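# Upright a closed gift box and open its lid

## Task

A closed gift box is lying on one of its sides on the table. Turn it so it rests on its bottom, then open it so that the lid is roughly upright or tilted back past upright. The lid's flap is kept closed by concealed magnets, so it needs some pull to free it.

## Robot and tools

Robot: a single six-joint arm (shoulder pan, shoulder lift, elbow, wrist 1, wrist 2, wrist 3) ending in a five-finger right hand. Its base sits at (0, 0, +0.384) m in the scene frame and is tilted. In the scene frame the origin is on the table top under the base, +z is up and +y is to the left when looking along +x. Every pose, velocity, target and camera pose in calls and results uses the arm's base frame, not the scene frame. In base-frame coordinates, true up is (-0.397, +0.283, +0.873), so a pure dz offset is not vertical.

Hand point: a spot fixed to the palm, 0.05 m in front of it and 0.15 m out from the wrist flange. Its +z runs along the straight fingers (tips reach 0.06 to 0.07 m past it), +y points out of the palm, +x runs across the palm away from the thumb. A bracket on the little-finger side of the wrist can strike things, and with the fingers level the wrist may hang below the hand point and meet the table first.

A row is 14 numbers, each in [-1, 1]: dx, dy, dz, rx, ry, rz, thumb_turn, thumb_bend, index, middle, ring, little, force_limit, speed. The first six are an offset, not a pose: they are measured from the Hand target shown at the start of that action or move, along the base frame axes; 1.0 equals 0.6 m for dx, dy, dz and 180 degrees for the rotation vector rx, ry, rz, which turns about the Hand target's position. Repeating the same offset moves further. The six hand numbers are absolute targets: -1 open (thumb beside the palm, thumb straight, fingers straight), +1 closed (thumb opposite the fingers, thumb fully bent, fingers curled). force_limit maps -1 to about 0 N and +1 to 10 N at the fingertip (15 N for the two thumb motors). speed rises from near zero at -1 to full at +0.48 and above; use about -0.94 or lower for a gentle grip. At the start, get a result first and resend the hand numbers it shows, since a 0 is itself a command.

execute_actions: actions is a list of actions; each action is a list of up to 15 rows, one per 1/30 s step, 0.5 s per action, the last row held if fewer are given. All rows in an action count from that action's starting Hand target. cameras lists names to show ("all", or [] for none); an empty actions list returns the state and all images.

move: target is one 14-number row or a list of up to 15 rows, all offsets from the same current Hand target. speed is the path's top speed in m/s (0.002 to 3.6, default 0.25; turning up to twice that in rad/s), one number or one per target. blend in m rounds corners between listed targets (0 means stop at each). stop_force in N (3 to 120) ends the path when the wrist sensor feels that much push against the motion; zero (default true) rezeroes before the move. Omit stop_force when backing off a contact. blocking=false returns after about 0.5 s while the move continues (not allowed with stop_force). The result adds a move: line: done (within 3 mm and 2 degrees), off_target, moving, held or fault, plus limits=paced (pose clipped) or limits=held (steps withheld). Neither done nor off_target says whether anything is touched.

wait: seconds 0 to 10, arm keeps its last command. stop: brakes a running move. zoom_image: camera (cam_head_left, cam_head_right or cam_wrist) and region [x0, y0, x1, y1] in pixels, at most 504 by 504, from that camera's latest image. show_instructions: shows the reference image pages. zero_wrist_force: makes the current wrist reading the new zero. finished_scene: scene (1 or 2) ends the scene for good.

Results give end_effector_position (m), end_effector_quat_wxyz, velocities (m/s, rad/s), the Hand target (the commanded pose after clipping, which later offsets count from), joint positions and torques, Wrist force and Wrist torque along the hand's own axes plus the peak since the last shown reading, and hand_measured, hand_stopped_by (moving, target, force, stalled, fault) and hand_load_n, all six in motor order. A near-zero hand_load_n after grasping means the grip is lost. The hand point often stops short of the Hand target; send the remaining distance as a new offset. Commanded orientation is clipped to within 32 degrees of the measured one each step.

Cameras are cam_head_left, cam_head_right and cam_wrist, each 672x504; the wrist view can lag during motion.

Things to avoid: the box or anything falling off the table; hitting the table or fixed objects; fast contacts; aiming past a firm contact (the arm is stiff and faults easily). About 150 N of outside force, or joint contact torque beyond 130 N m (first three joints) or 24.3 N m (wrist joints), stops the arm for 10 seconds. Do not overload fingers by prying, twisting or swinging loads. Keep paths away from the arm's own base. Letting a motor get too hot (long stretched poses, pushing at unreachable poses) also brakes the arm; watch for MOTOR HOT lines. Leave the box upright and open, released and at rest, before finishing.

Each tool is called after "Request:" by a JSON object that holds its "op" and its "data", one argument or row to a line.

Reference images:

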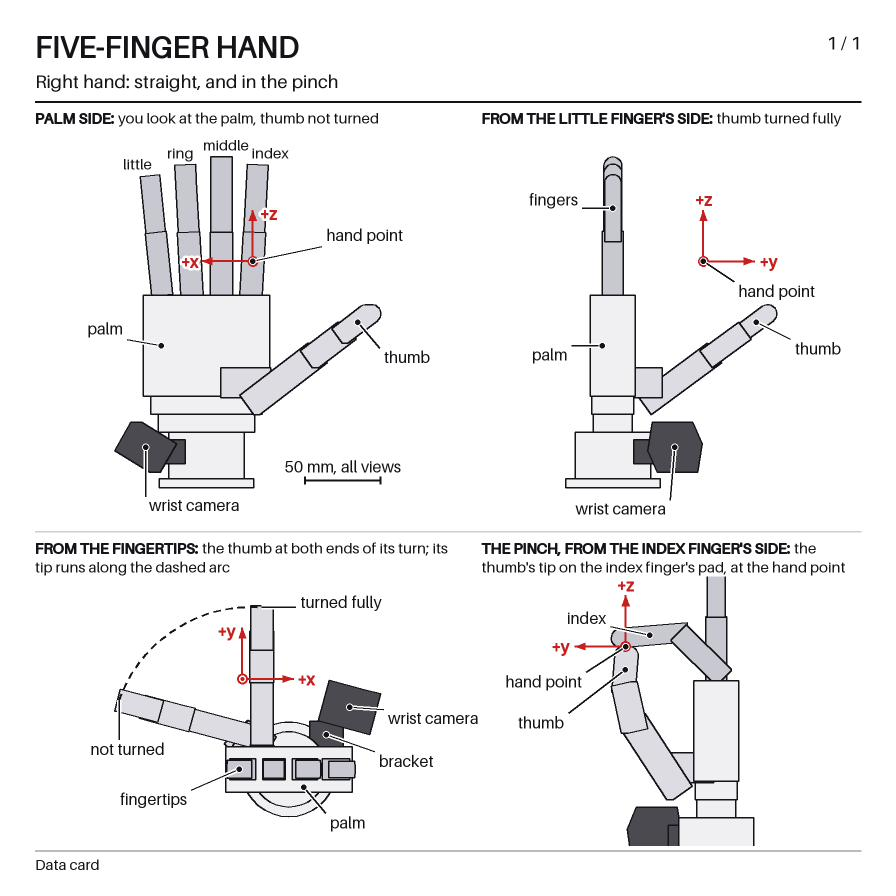

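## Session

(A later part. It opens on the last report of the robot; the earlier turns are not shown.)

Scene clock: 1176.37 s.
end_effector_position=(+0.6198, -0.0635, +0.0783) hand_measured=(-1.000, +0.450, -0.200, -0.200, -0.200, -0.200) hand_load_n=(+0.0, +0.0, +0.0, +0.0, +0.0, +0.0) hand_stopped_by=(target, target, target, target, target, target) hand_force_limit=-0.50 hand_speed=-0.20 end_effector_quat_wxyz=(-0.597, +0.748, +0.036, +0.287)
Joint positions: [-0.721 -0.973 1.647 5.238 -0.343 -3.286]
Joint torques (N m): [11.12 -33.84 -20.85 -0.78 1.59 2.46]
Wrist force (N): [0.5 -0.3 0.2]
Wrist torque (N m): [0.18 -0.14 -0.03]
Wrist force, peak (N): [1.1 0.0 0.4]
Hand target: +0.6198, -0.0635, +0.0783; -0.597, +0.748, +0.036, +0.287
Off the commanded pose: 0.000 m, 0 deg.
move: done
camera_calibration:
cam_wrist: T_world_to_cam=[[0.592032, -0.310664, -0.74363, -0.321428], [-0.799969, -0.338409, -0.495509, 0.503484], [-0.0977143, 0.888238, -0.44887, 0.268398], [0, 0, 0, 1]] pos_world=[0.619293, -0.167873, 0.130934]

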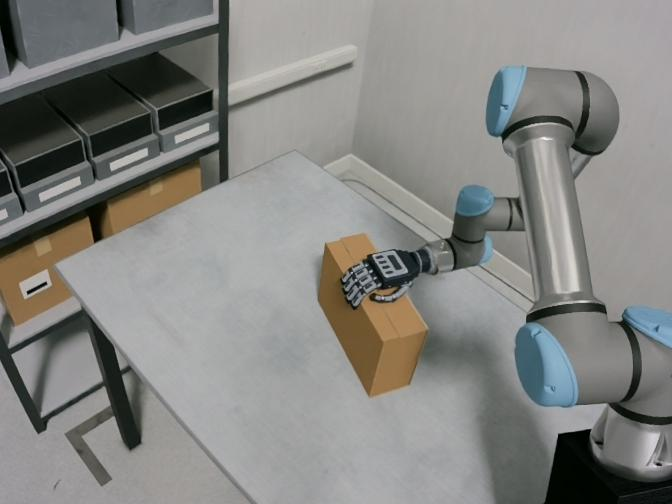

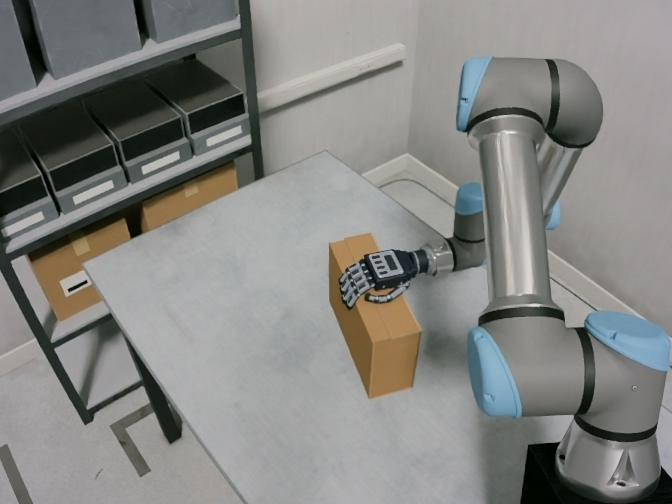

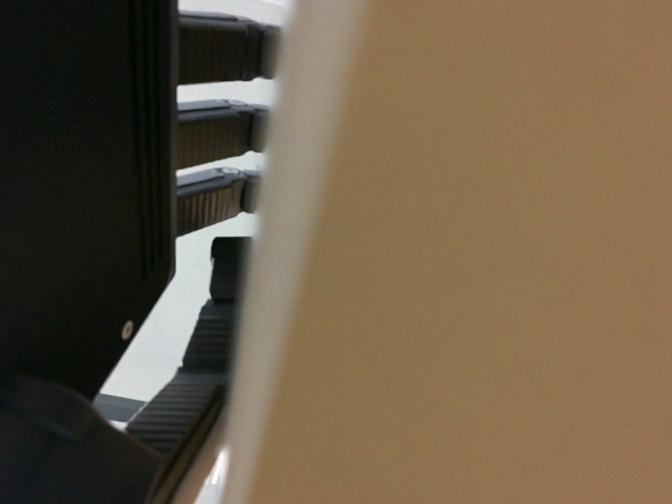

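Request:
{"op": "move", "data": {
  "target": [0.0040, -0.0028, -0.0087, 0, 0, 0, -1, 0.45, -0.2, -0.2, -0.2, -0.2, -0.5, -0.2],
  "speed": 0.01,
  "stop_force": 3
}}

Request:
{"op": "move", "data": {
  "target": [
    [0.0199, 0.0490, -0.0057, -0.0463, 0.0159, -0.0262, -1, 0.45, -0.2, -0.2, -0.2, -0.2, -0.5, -0.2],
    [0.0433, 0.0947, -0.0192, -0.0926, 0.0318, -0.0525, -1, 0.45, -0.2, -0.2, -0.2, -0.2, -0.5, -0.2]
  ],
  "speed": 0.03,
  "blend": [0.003, 0.0],
  "cameras": ["all"]
}}

Scene clock: 1208.60 s.
end_effector_position=(+0.6208, -0.0641, +0.0762) hand_measured=(-1.000, +0.450, -0.200, -0.200, -0.200, -0.200) hand_load_n=(+0.5, +0.0, +0.0, +0.0, +0.0, +0.0) hand_stopped_by=(target, target, target, target, target, target) hand_force_limit=-0.50 hand_speed=-0.20 end_effector_quat_wxyz=(-0.597, +0.748, +0.036, +0.287)
Joint positions: [-0.721 -0.967 1.644 5.235 -0.343 -3.285]
Joint torques (N m): [2.37 -55.07 5.57 2.55 -0.63 -1.59]
Wrist force (N): [0.8 -2.4 0.0]
Wrist torque (N m): [0.06 -0.19 0.04]
Wrist force, peak (N): [1.1 -7.7 -0.5]
Hand target: +0.6208, -0.0642, +0.0762; -0.597, +0.748, +0.036, +0.287 (not the last commanded pose)
Off the commanded pose: 0.004 m, 0 deg.
move: contact

Scene clock: 1215.00 s.
end_effector_position=(+0.6467, -0.0074, +0.0647) hand_measured=(-1.000, +0.450, -0.200, -0.200, -0.200, -0.200) hand_load_n=(+0.0, +0.0, +0.0, +0.0, +0.0, +0.0) hand_stopped_by=(target, target, target, target, target, target) hand_force_limit=-0.50 hand_speed=-0.20 end_effector_quat_wxyz=(-0.458, +0.840, -0.014, +0.289)
Joint positions: [-0.553 -1.066 1.981 3.738 -0.426 -2.051]
Joint torques (N m): [13.73 -29.63 8.23 -3.51 -0.74 2.69]
Wrist force (N): [0.5 0.0 -0.4]
Wrist torque (N m): [0.17 -0.11 0.01]
Wrist force, peak (N): [0.9 -2.4 -0.3]
Hand target: +0.6468, -0.0073, +0.0647; -0.458, +0.840, -0.014, +0.289
Off the commanded pose: 0.000 m, 0 deg.
move: done
camera_calibration:
cam_wrist: T_world_to_cam=[[0.445128, -0.603282, -0.661749, -0.242469], [-0.895244, -0.316302, -0.313833, 0.587234], [-0.0199824, 0.732123, -0.68088, 0.178737], [0, 0, 0, 1]] pos_world=[0.637219, -0.0913914, 0.145538]

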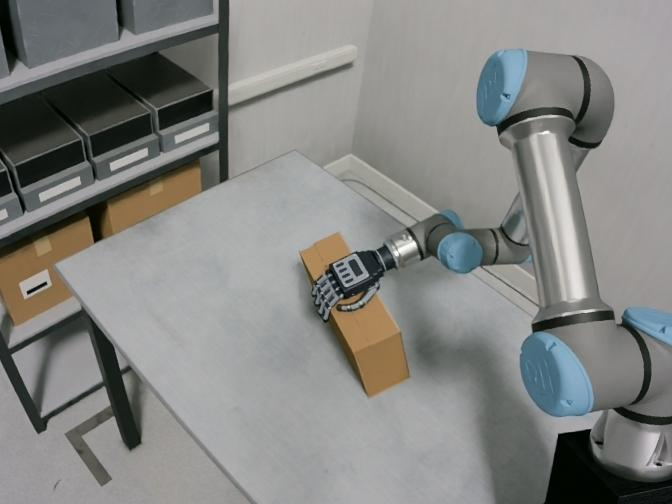

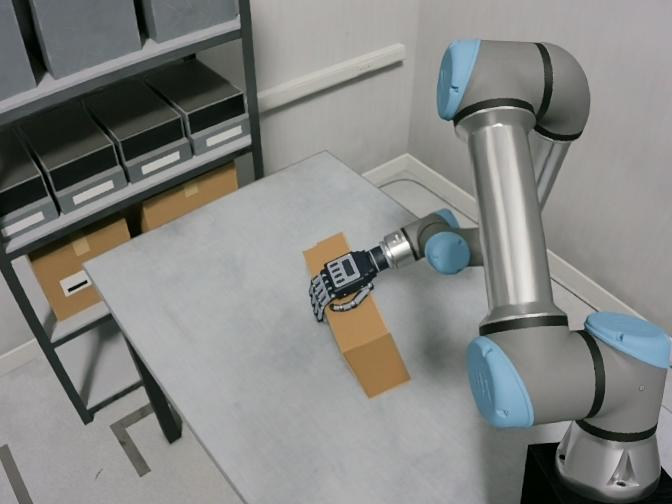

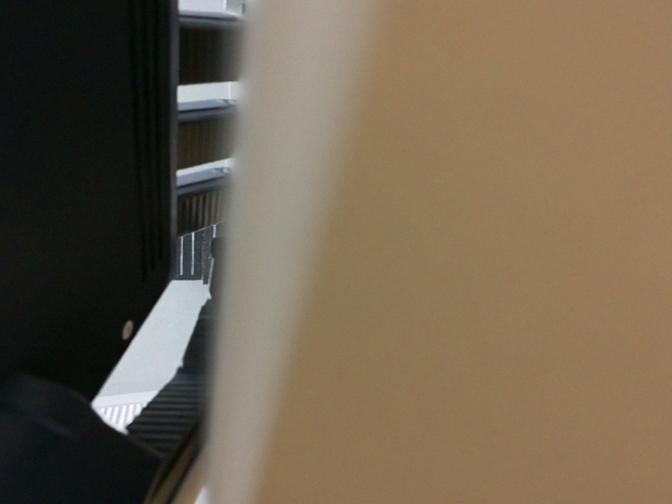

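Request:
{"op": "move", "data": {
  "target": [
    [0.0277, 0.0442, -0.0222, -0.0463, 0.0159, -0.0262, -1, 0.45, -0.2, -0.2, -0.2, -0.2, -0.5, -0.2],
    [0.0418, 0.0630, -0.0357, -0.0695, 0.0239, -0.0394, -1, 0.45, -0.2, -0.2, -0.2, -0.2, -0.5, -0.2]
  ],
  "speed": 0.02,
  "blend": [0.003, 0.0],
  "cameras": ["all"]
}}

Scene clock: 1236.60 s.
end_effector_position=(+0.6718, +0.0304, +0.0433) hand_measured=(-1.000, +0.450, -0.200, -0.200, -0.200, -0.200) hand_load_n=(+0.0, -0.5, +0.0, +0.0, +0.0, +0.0) hand_stopped_by=(target, target, target, target, target, target) hand_force_limit=-0.50 hand_speed=-0.20 end_effector_quat_wxyz=(-0.345, +0.893, -0.052, +0.285)
Joint positions: [-0.382 -1.01 1.959 3.319 -0.728 -1.635]
Joint torques (N m): [16.72 -30.92 -18.45 -3.8 -0.98 2.73]
Wrist force (N): [0.0 -1.1 0.4]
Wrist torque (N m): [0.06 -0.06 0.02]
Wrist force, peak (N): [0.0 -1.7 -0.2]
Hand target: +0.6718, +0.0305, +0.0432; -0.344, +0.893, -0.052, +0.285
Off the commanded pose: 0.000 m, 0 deg.
move: done
camera_calibration:
cam_wrist: T_world_to_cam=[[0.313533, -0.782288, -0.538258, -0.15653], [-0.949568, -0.255725, -0.181456, 0.643873], [0.00430505, 0.568005, -0.823014, 0.131739], [0, 0, 0, 1]] pos_world=[0.659911, -0.0326258, 0.141004]

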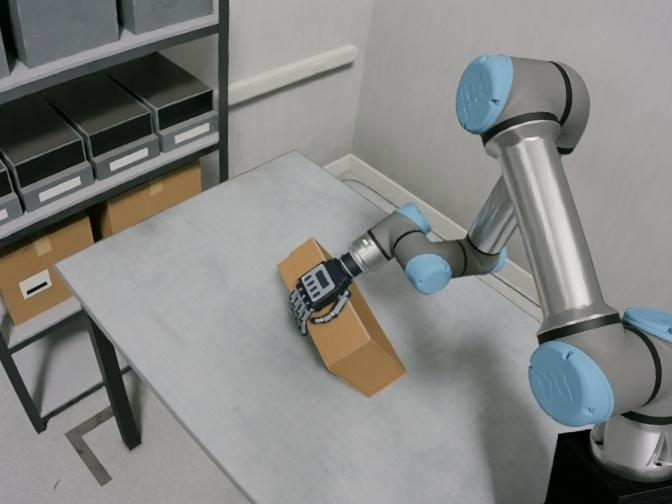

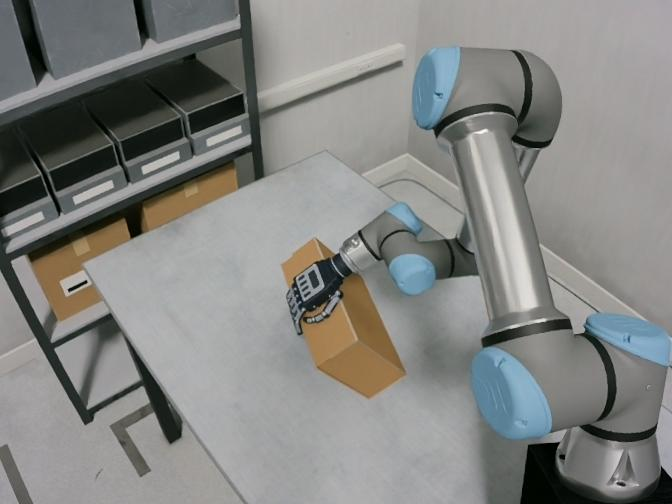

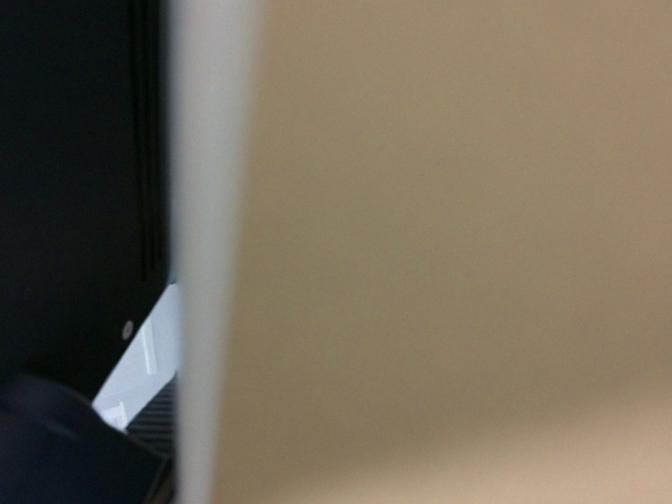

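Request:
{"op": "zoom_image", "data": {
  "camera": "cam_head_left",
  "region": [270, 220, 430, 410]
}}

Request:
{"op": "zoom_image", "data": {
  "camera": "cam_head_right",
  "region": [270, 220, 430, 410]
}}

Scaled by 2.653 from the camera's 672x504 image, which has a finer 960x720 frame.

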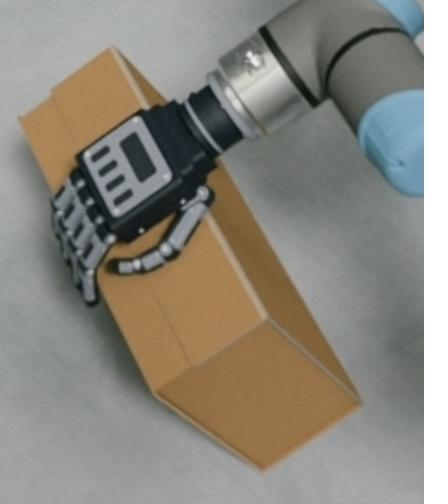

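Scaled by 2.653 from the camera's 672x504 image, which has a finer 960x720 frame.

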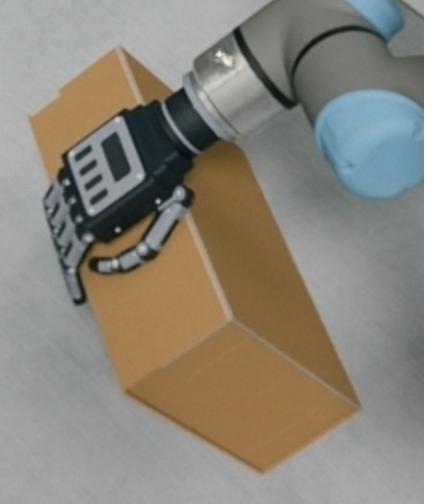

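Request:
{"op": "move", "data": {
  "target": [
    [0.0293, 0.0325, -0.0322, -0.0463, 0.0159, -0.0262, -1, 0.45, -0.2, -0.2, -0.2, -0.2, -0.5, -0.2],
    [0.0593, 0.0578, -0.0695, -0.0926, 0.0318, -0.0525, -1, 0.45, -0.2, -0.2, -0.2, -0.2, -0.5, -0.2]
  ],
  "speed": 0.03,
  "blend": [0.003, 0.0],
  "cameras": ["all"]
}}

Scene clock: 1294.17 s.
end_effector_position=(+0.7074, +0.0651, +0.0016) hand_measured=(-1.000, +0.450, -0.200, -0.200, -0.200, -0.200) hand_load_n=(+0.0, +0.0, +0.0, +0.0, +0.5, +1.0) hand_stopped_by=(target, target, target, target, target, target) hand_force_limit=-0.50 hand_speed=-0.20 end_effector_quat_wxyz=(-0.184, +0.939, -0.100, +0.272)
Joint positions: [-0.16 -0.898 1.816 3.232 -1.186 -1.406]
Joint torques (N m): [20.17 -34.42 -20.31 -0.78 -1.2 2.79]
Wrist force (N): [0.1 -0.1 1.8]
Wrist torque (N m): [-0.03 -0.18 0.04]
Wrist force, peak (N): [0.0 -11.1 -1.4]
Hand target: +0.7074, +0.0651, +0.0015; -0.184, +0.939, -0.100, +0.272
Off the commanded pose: 0.000 m, 0 deg.
move: done
camera_calibration:
cam_wrist: T_world_to_cam=[[0.127093, -0.943203, -0.306944, -0.0209816], [-0.991816, -0.124648, -0.0276442, 0.700072], [-0.0121857, 0.307945, -0.951326, 0.106473], [0, 0, 0, 1]] pos_world=[0.698306, 0.0346846, 0.114203]

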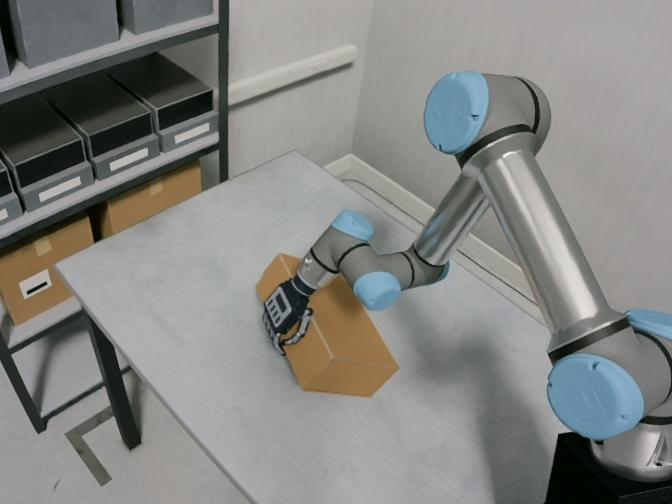

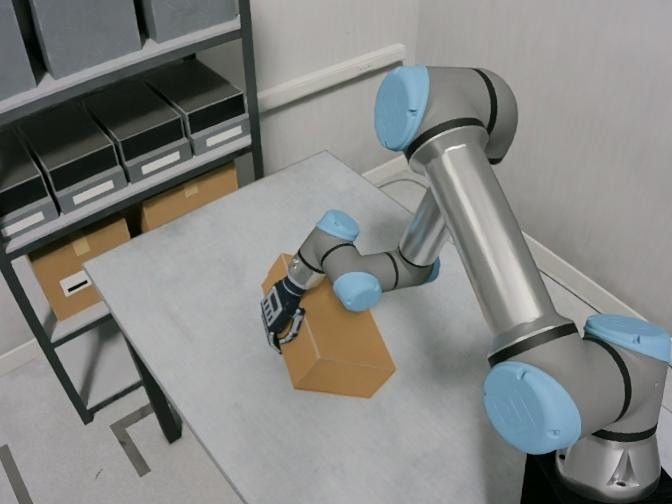

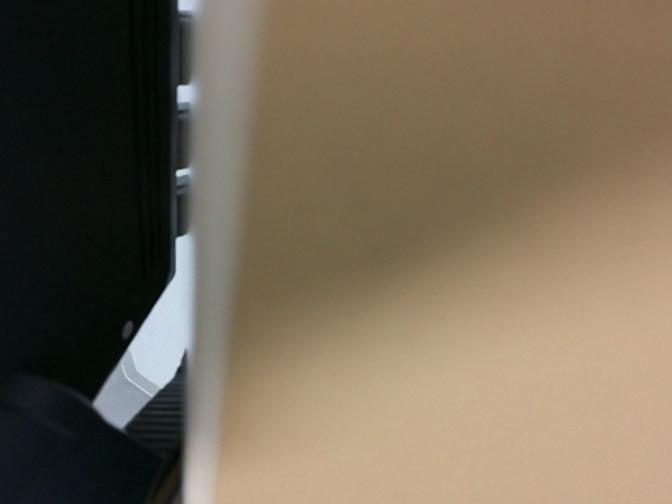

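Request:
{"op": "zoom_image", "data": {
  "camera": "cam_head_left",
  "region": [250, 220, 420, 410]
}}

Request:
{"op": "zoom_image", "data": {
  "camera": "cam_head_right",
  "region": [250, 220, 420, 410]
}}

Scaled by 2.653 from the camera's 672x504 image, which has a finer 960x720 frame.

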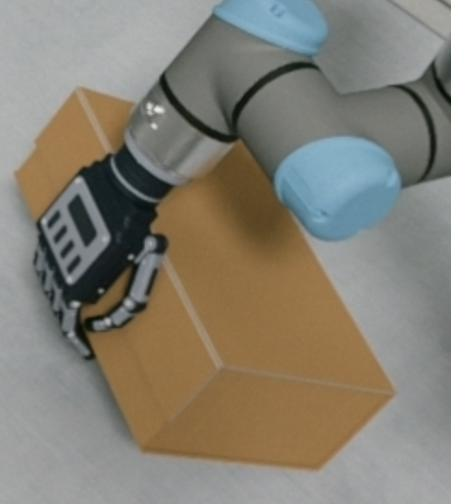

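Scaled by 2.653 from the camera's 672x504 image, which has a finer 960x720 frame.

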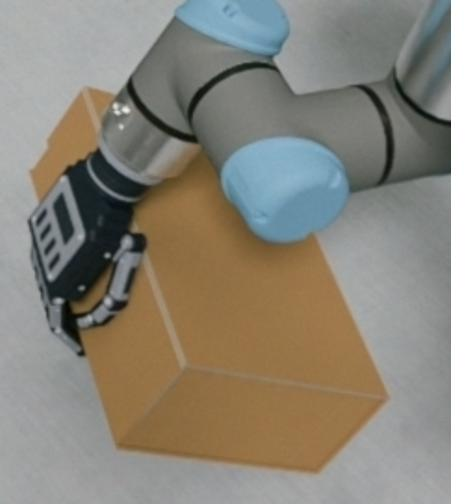

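Request:
{"op": "move", "data": {
  "target": [
    [0.0302, 0.0188, -0.0418, -0.0463, 0.0159, -0.0262, -1, 0.45, -0.2, -0.2, -0.2, -0.2, -0.5, -0.2],
    [0.0588, 0.0268, -0.0875, -0.0926, 0.0318, -0.0525, -1, 0.45, -0.2, -0.2, -0.2, -0.2, -0.5, -0.2]
  ],
  "speed": 0.03,
  "blend": [0.003, 0.0],
  "cameras": ["all"]
}}

Request:
{"op": "zoom_image", "data": {
  "camera": "cam_head_left",
  "region": [240, 230, 410, 420]
}}

Request:
{"op": "zoom_image", "data": {
  "camera": "cam_head_right",
  "region": [240, 230, 410, 420]
}}

Scene clock: 1324.97 s.
end_effector_position=(+0.7427, +0.0812, -0.0509) hand_measured=(-1.000, +0.450, -0.200, -0.200, -0.200, -0.200) hand_load_n=(+0.0, +0.0, +0.0, +0.0, +1.5, +1.0) hand_stopped_by=(target, target, target, target, target, target) hand_force_limit=-0.50 hand_speed=-0.20 end_effector_quat_wxyz=(-0.018, +0.957, -0.146, +0.251)
Joint positions: [0.009 -0.708 1.573 3.341 -1.613 -1.271]
Joint torques (N m): [24.98 -37.24 -22.02 -0.73 -1.76 2.66]
Wrist force (N): [-0.7 -0.2 3.0]
Wrist torque (N m): [-0.15 -0.08 0.00]
Wrist force, peak (N): [-0.5 -0.3 3.2]
Hand target: +0.7427, +0.0812, -0.0510; -0.018, +0.957, -0.146, +0.251
Off the commanded pose: 0.000 m, 0 deg.
move: done
camera_calibration:
cam_wrist: T_world_to_cam=[[-0.051368, -0.998354, -0.025507, 0.124941], [-0.995277, 0.0490696, 0.0837637, 0.729739], [-0.0823742, 0.0296893, -0.996159, 0.124432], [0, 0, 0, 1]] pos_world=[0.74296, 0.0852333, 0.0660155]

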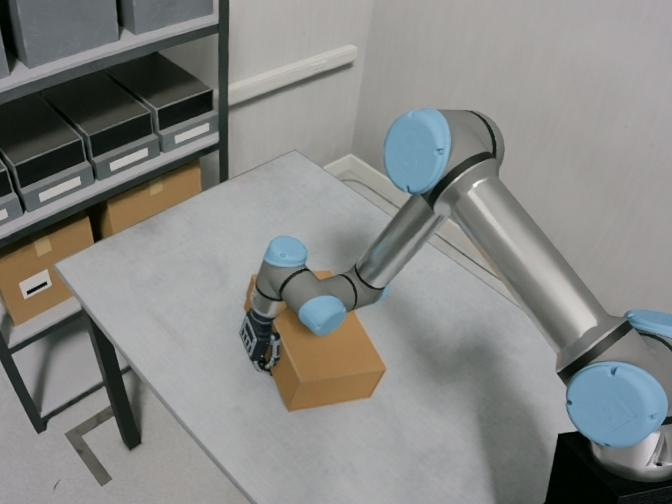

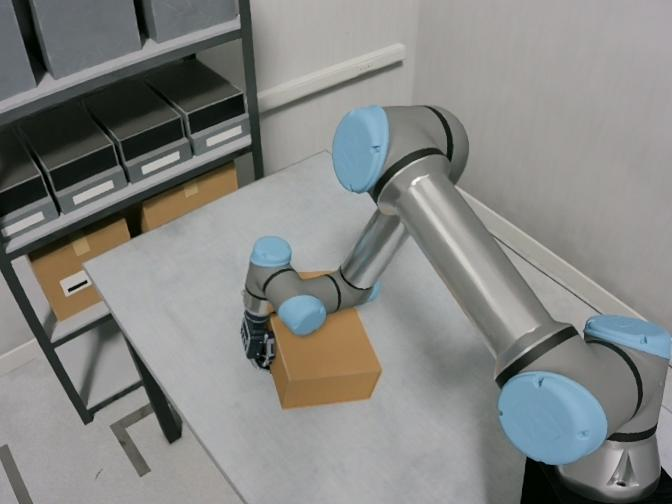

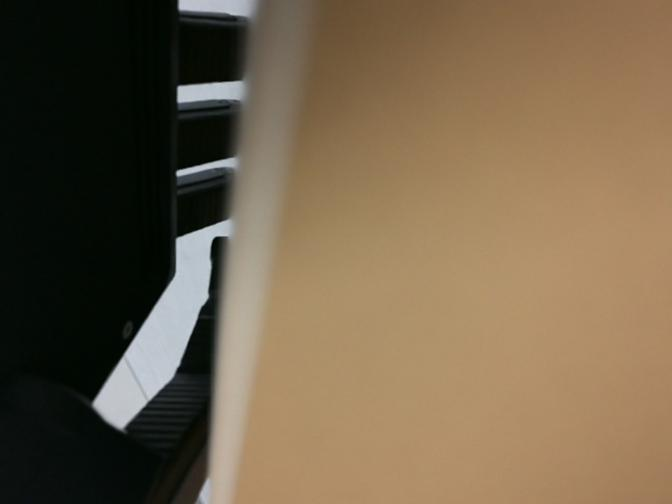

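Scaled by 2.653 from the camera's 672x504 image, which has a finer 960x720 frame.

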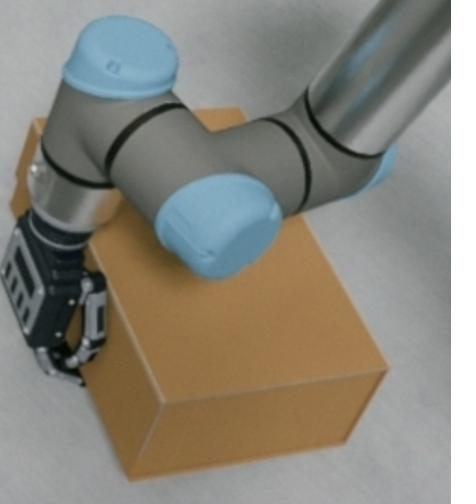

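Scaled by 2.653 from the camera's 672x504 image, which has a finer 960x720 frame.

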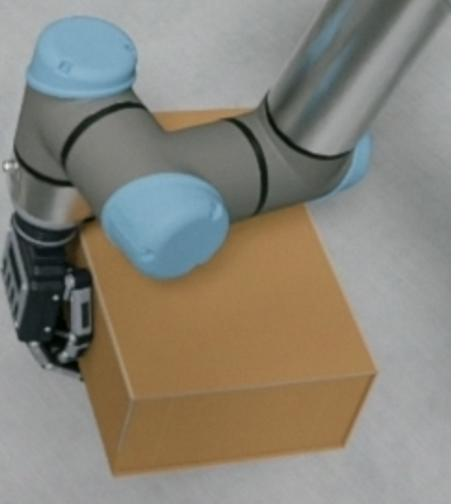

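Request:
{"op": "move", "data": {
  "target": [
    [0.01365,0.00075,-0.02364,-0.02315,0.00795,-0.0131,-1,0.45,-0.2,-0.2,-0.2,-0.2,-0.5,-0.2],
    [0.02153,0.00008,-0.03797,-0.0371,0.0127,-0.021,-1,0.45,-0.2,-0.2,-0.2,-0.2,-0.5,-0.2]
  ],
  "speed": 0.025,
  "blend": [0.003,0],
  "cameras": ["all"]
}}

Scene clock: 1381.07 s.
end_effector_position=(+0.7556, +0.0813, -0.0737) hand_measured=(-1.000, +0.450, -0.200, -0.200, -0.200, -0.200) hand_load_n=(+0.0, +0.0, +0.0, -2.0, +1.5, +1.0) hand_stopped_by=(target, target, target, target, target, target) hand_force_limit=-0.50 hand_speed=-0.20 end_effector_quat_wxyz=(+0.049, +0.956, -0.162, +0.240)
Joint positions: [0.056 -0.615 1.453 3.417 -1.768 -1.224]
Joint torques (N m): [25.27 -36.6 -22.68 -0.55 -2.25 2.66]
Wrist force (N): [-0.8 -0.8 0.2]
Wrist torque (N m): [-0.18 -0.02 -0.02]
Wrist force, peak (N): [-0.8 -0.2 3.2]
Hand target: +0.7556, +0.0813, -0.0737; +0.049, +0.956, -0.163, +0.240
Off the commanded pose: 0.000 m, 0 deg.
move: done
camera_calibration:
cam_wrist: T_world_to_cam=[[-0.115649, -0.988852, 0.0937894, 0.181671], [-0.985571, 0.125987, 0.113039, 0.733117], [-0.123595, -0.0793632, -0.989154, 0.143268], [0, 0, 0, 1]] pos_world=[0.761256, 0.0986535, 0.0418046]

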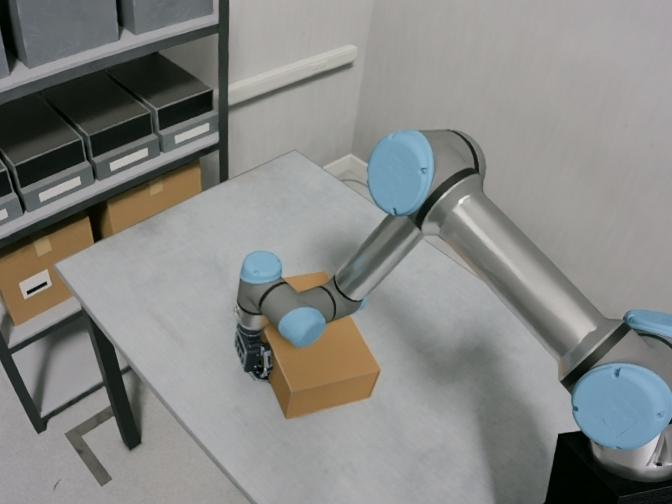

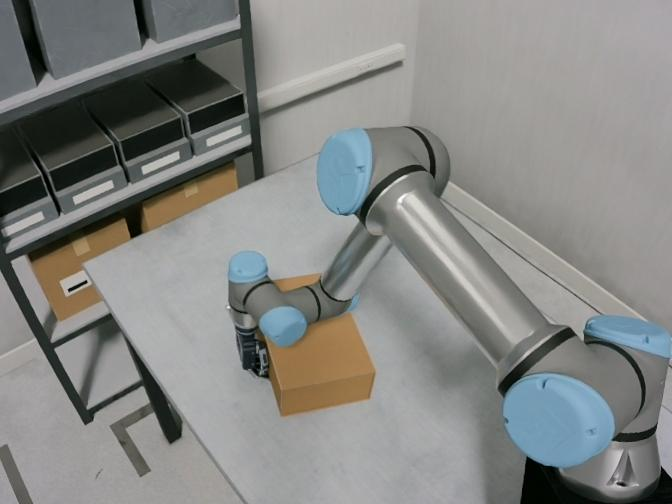

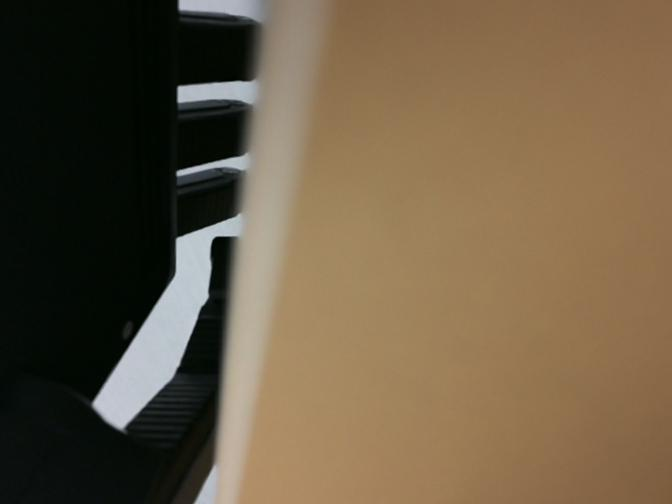

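Request:
{"op": "zoom_image", "data": {
  "camera": "cam_head_left",
  "region": [220, 240, 400, 430]
}}

Request:
{"op": "zoom_image", "data": {
  "camera": "cam_head_right",
  "region": [210, 240, 390, 430]
}}

Scaled by 2.653 from the camera's 672x504 image, which has a finer 960x720 frame.

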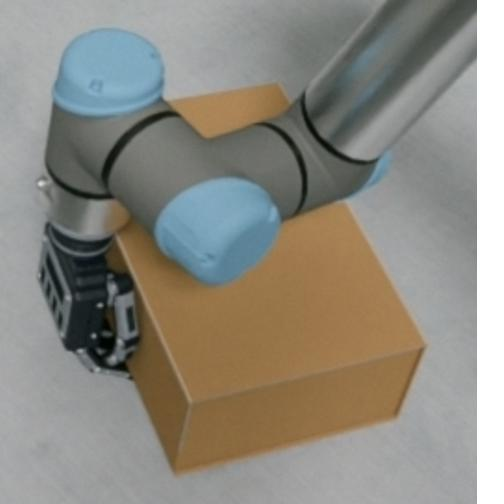

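Scaled by 2.653 from the camera's 672x504 image, which has a finer 960x720 frame.

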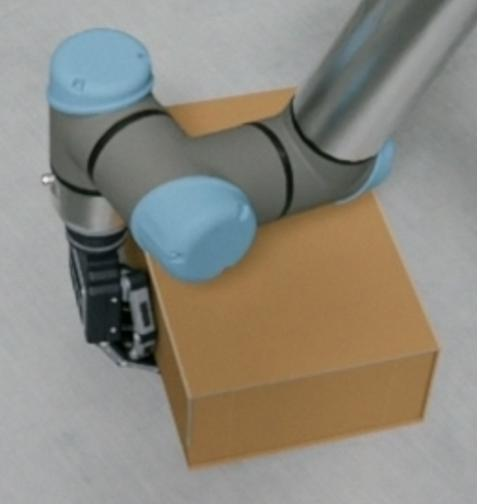

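Request:
{"op": "move", "data": {
  "target": [0.0320,0.0763,-0.0103,0,0,0,-1,0.45,-0.2,-0.2,-0.2,-0.2,-0.5,-0.2],
  "speed": 0.012,
  "cameras": ["all"]
}}

Scene clock: 1407.13 s.
end_effector_position=(+0.7748, +0.1269, -0.0799) hand_measured=(-1.000, +0.450, -0.200, -0.200, -0.200, -0.200) hand_load_n=(+0.0, +0.0, +0.0, -6.0, +0.0, +0.0) hand_stopped_by=(target, target, target, target, target, target) hand_force_limit=-0.50 hand_speed=-0.20 end_effector_quat_wxyz=(+0.049, +0.956, -0.163, +0.240)
Joint positions: [0.117 -0.555 1.334 3.488 -1.795 -1.168]
Joint torques (N m): [27.9 -36.08 -24.06 -0.57 -1.27 2.76]
Wrist force (N): [-0.2 2.0 -3.6]
Wrist torque (N m): [-0.11 0.10 0.04]
Wrist force, peak (N): [-0.4 2.0 -3.7]
Hand target: +0.7748, +0.1271, -0.0799; +0.049, +0.956, -0.163, +0.240
Off the commanded pose: 0.000 m, 0 deg.
move: done
camera_calibration:
cam_wrist: T_world_to_cam=[[-0.115798, -0.988803, 0.0941256, 0.229763], [-0.985529, 0.126188, 0.113177, 0.746917], [-0.123788, -0.0796578, -0.989106, 0.143327], [0, 0, 0, 1]] pos_world=[0.780456, 0.144355, 0.0356051]

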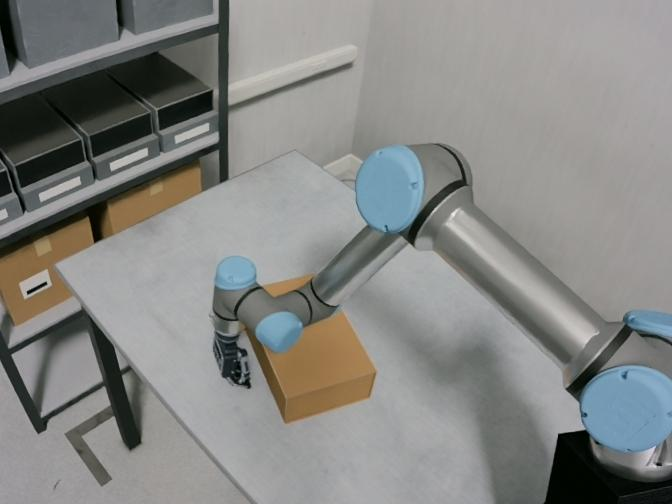

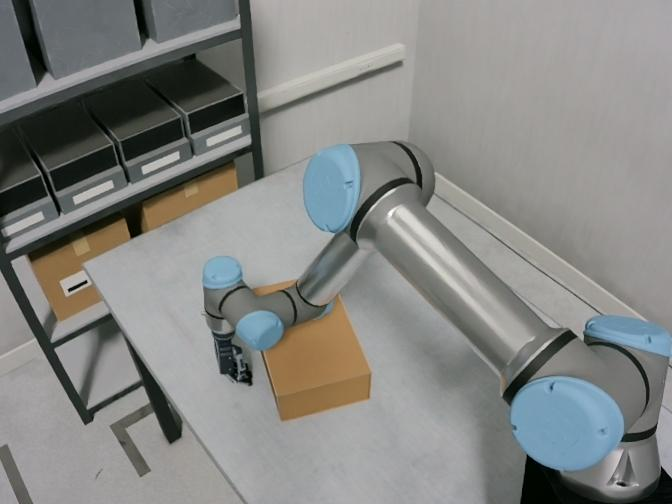

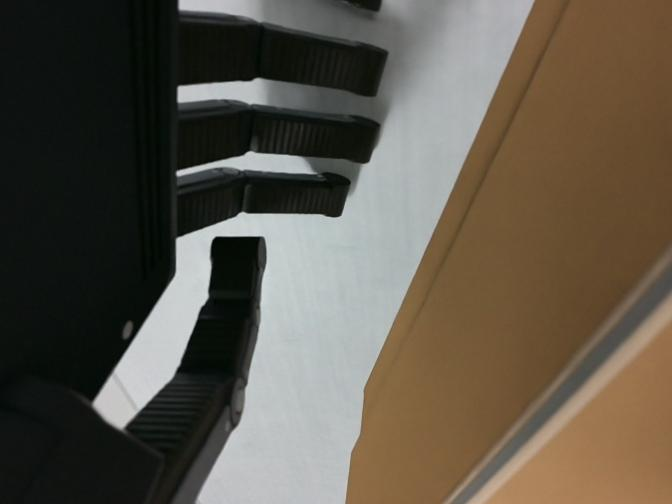

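Request:
{"op": "zoom_image", "data": {
  "camera": "cam_head_left",
  "region": [200, 250, 400, 430]
}}

Request:
{"op": "zoom_image", "data": {
  "camera": "cam_head_right",
  "region": [190, 250, 390, 430]
}}

Request:
{"op": "zoom_image", "data": {
  "camera": "cam_wrist",
  "region": [168, 0, 672, 504]
}}

Scaled by 2.520 from the camera's 672x504 image, which has a finer 960x720 frame.

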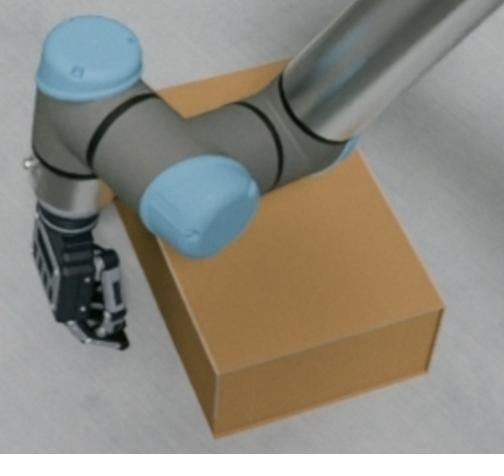

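Scaled by 2.520 from the camera's 672x504 image, which has a finer 960x720 frame.

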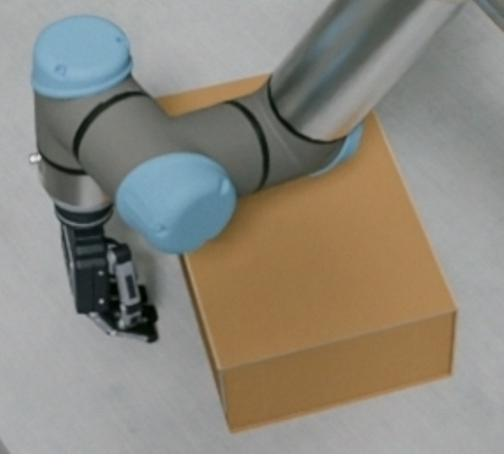

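Scaled by 1.000.

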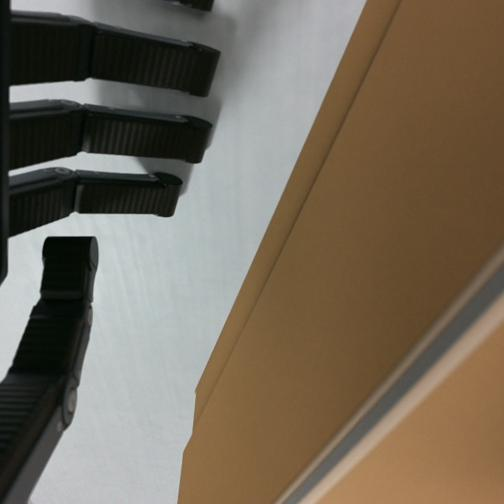

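Request:
{"op": "move", "data": {
  "target": [-0.0202,0.0482,0.0649,-0.0324,0.0111,-0.0183,-1,0.45,-0.2,-0.2,-0.2,-0.2,-0.5,-0.2],
  "speed": 0.06
}}

Request:
{"op": "move", "data": {
  "target": [0,0,0,0,0,0,-1,0.45,0.1,0.1,0.1,0.1,-0.5,-0.2],
  "cameras": ["all"]
}}

Scene clock: 1602.40 s.
end_effector_position=(+0.7627, +0.1559, -0.0410) hand_measured=(-1.000, +0.450, -0.200, -0.200, -0.200, -0.200) hand_load_n=(+0.0, +0.0, +0.0, +0.0, +0.0, +0.0) hand_stopped_by=(target, target, target, target, target, target) hand_force_limit=-0.50 hand_speed=-0.20 end_effector_quat_wxyz=(+0.107, +0.951, -0.177, +0.230)
Joint positions: [0.191 -0.585 1.272 3.655 -1.934 -1.081]
Joint torques (N m): [27.96 -62.7 -23.94 -0.41 -2.12 2.51]
Wrist force (N): [-0.3 -0.4 0.1]
Wrist torque (N m): [-0.13 0.02 0.01]
Wrist force, peak (N): [-0.2 2.1 -4.0]
Hand target: +0.7627, +0.1560, -0.0410; +0.107, +0.951, -0.177, +0.230
Off the commanded pose: 0.000 m, 0 deg.
move: done

Scene clock: 1602.90 s.
end_effector_position=(+0.7627, +0.1560, -0.0410) hand_measured=(-1.000, +0.450, +0.100, +0.100, +0.100, +0.100) hand_load_n=(-0.5, +0.5, +0.5, +0.0, +0.0, +0.0) hand_stopped_by=(target, target, target, target, target, target) hand_force_limit=-0.50 hand_speed=-0.20 end_effector_quat_wxyz=(+0.107, +0.951, -0.177, +0.230)
Joint positions: [0.191 -0.585 1.272 3.655 -1.934 -1.081]
Joint torques (N m): [28.07 -61.49 -25.01 -0.09 -2.07 2.59]
Wrist force (N): [-0.3 -0.8 0.1]
Wrist torque (N m): [-0.19 0.03 0.00]
Wrist force, peak (N): [-0.5 -0.7 0.2]
Hand target: +0.7627, +0.1560, -0.0410; +0.107, +0.951, -0.177, +0.230
Off the commanded pose: 0.000 m, 0 deg.
move: done
camera_calibration:
cam_wrist: T_world_to_cam=[[-0.16701, -0.965725, 0.198705, 0.293172], [-0.972018, 0.195037, 0.130923, 0.706606], [-0.165191, -0.17128, -0.971275, 0.229259], [0, 0, 0, 1]] pos_world=[0.773668, 0.184577, 0.0719073]

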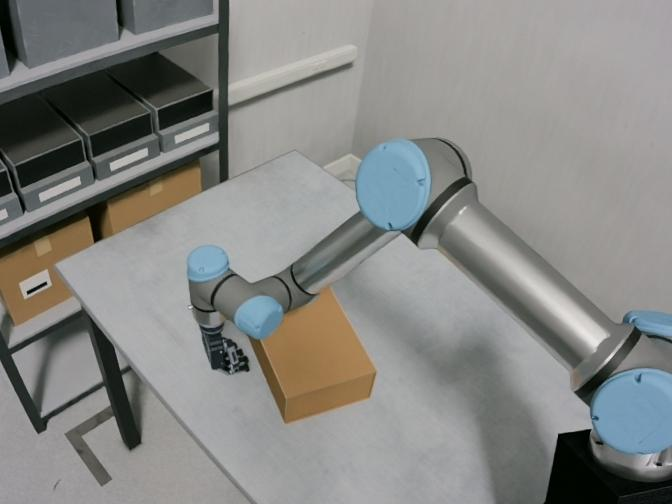

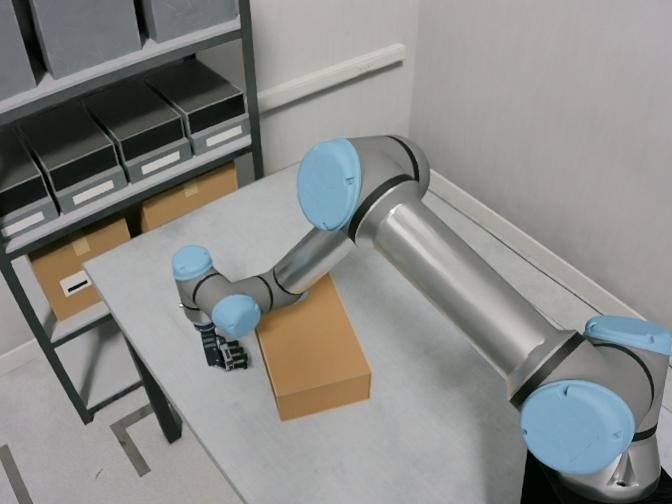

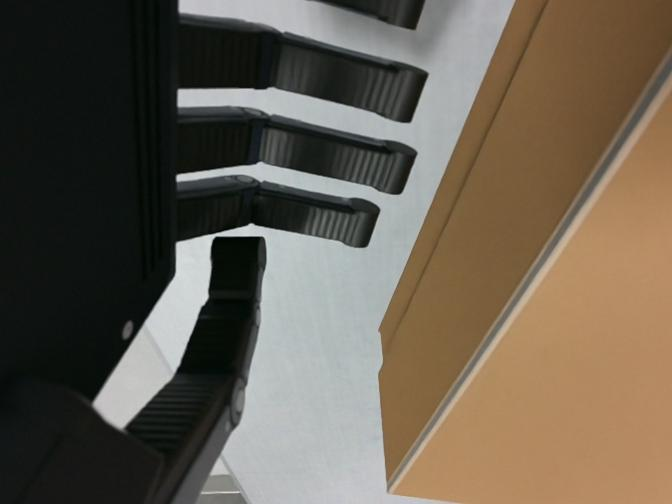

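Request:
{"op": "move", "data": {
  "target": [0.0254,-0.0489,-0.0744,0,0,0,-1,0.45,0.1,0.1,0.1,0.1,-0.5,-0.2],
  "speed": 0.04,
  "stop_force": 4,
  "cameras": ["all"]
}}

Scene clock: 1622.07 s.
end_effector_position=(+0.7779, +0.1266, -0.0856) hand_measured=(-1.000, +0.450, +0.100, +0.100, +0.100, +0.100) hand_load_n=(+0.0, +0.5, +0.0, +0.0, +0.0, +0.0) hand_stopped_by=(target, target, target, target, target, target) hand_force_limit=-0.50 hand_speed=-0.20 end_effector_quat_wxyz=(+0.107, +0.951, -0.177, +0.230)
Joint positions: [0.149 -0.501 1.24 3.589 -1.919 -1.123]
Joint torques (N m): [15.98 -39.22 -24.18 -3.86 1.81 -3.01]
Wrist force (N): [-0.3 -0.5 0.2]
Wrist torque (N m): [-0.16 0.03 0.06]
Wrist force, peak (N): [-0.6 -0.9 0.4]
Hand target: +0.7779, +0.1266, -0.0856; +0.107, +0.951, -0.177, +0.230
Off the commanded pose: 0.000 m, 0 deg.
move: done
camera_calibration:
cam_wrist: T_world_to_cam=[[-0.16701, -0.965725, 0.198705, 0.276297], [-0.972018, 0.195037, 0.130923, 0.732947], [-0.165191, -0.17128, -0.971275, 0.183335], [0, 0, 0, 1]] pos_world=[0.788868, 0.155277, 0.0272073]

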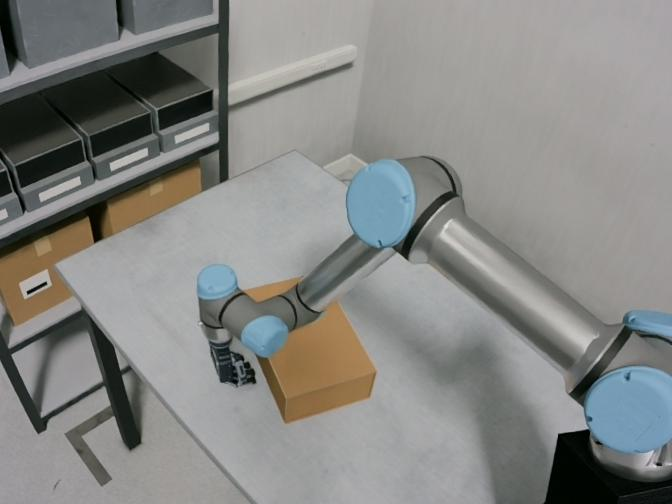

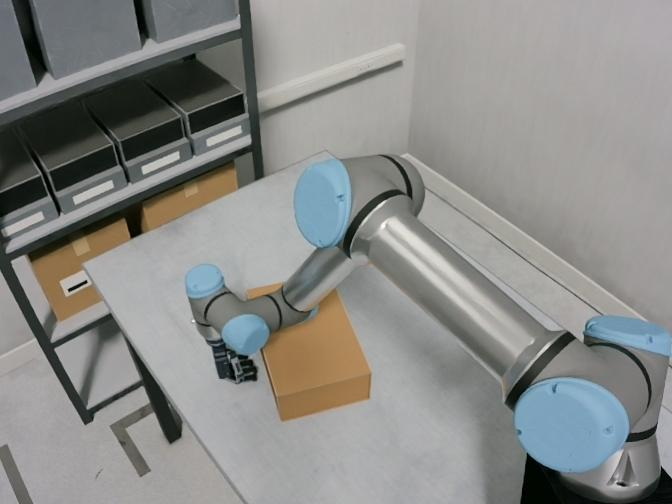

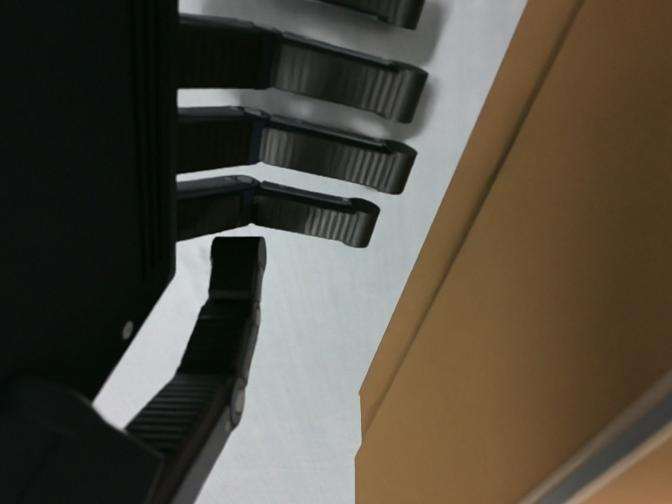

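Request:
{"op": "move", "data": {
  "target": [-0.0166,-0.0397,0.0053,0,0,0,-1,0.45,0.1,0.1,0.1,0.1,-0.5,-0.2],
  "speed": 0.008,
  "stop_force": 3,
  "cameras": ["all"]
}}

Scene clock: 1631.20 s.
end_effector_position=(+0.7680, +0.1028, -0.0824) hand_measured=(-1.000, +0.450, +0.100, +0.100, +0.100, +0.100) hand_load_n=(-0.5, +0.0, +0.0, +0.5, +0.0, +0.0) hand_stopped_by=(target, target, target, target, target, target) hand_force_limit=-0.50 hand_speed=-0.20 end_effector_quat_wxyz=(+0.107, +0.951, -0.177, +0.230)
Joint positions: [0.12 -0.534 1.309 3.543 -1.908 -1.152]
Joint torques (N m): [13.42 -60.98 2.08 -3.7 1.53 -2.93]
Wrist force (N): [-0.6 -2.4 -0.7]
Wrist torque (N m): [-0.14 0.09 -0.01]
Wrist force, peak (N): [-0.4 -2.8 -0.7]
Hand target: +0.7680, +0.1028, -0.0824; +0.107, +0.951, -0.177, +0.230
Off the commanded pose: 0.000 m, 0 deg.
move: done
camera_calibration:
cam_wrist: T_world_to_cam=[[-0.16701, -0.965725, 0.198705, 0.250927], [-0.972018, 0.195037, 0.130923, 0.727567], [-0.165191, -0.17128, -0.971275, 0.180714], [0, 0, 0, 1]] pos_world=[0.778968, 0.131377, 0.0304073]

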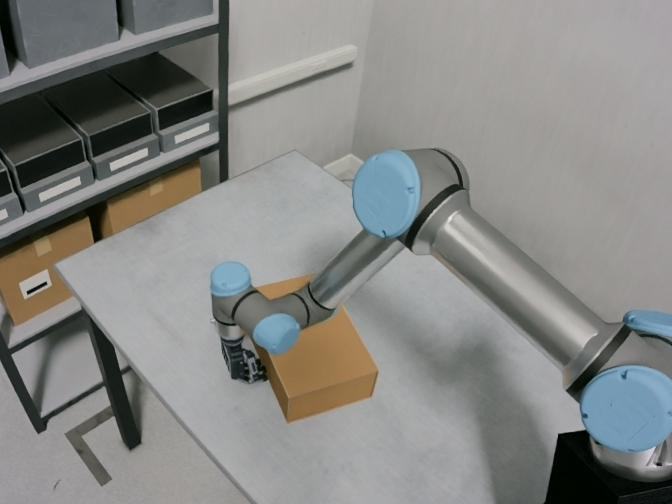

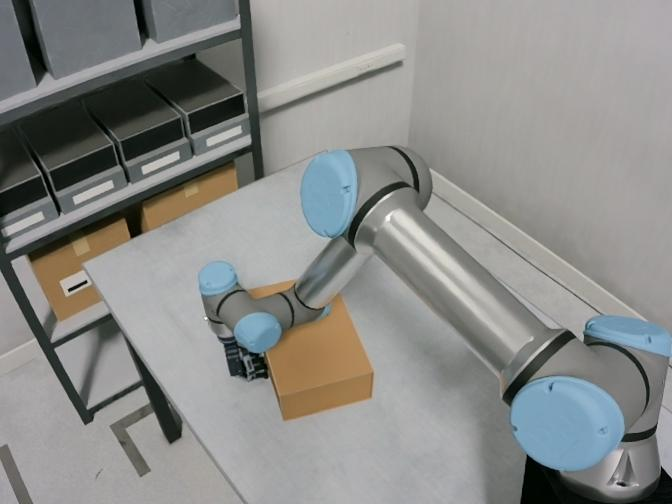

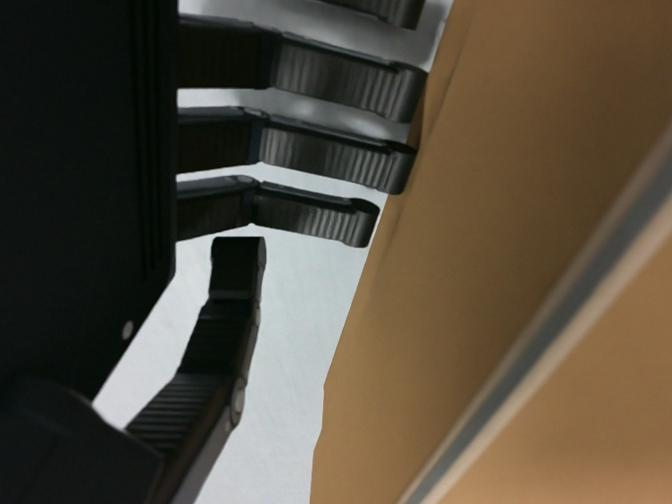

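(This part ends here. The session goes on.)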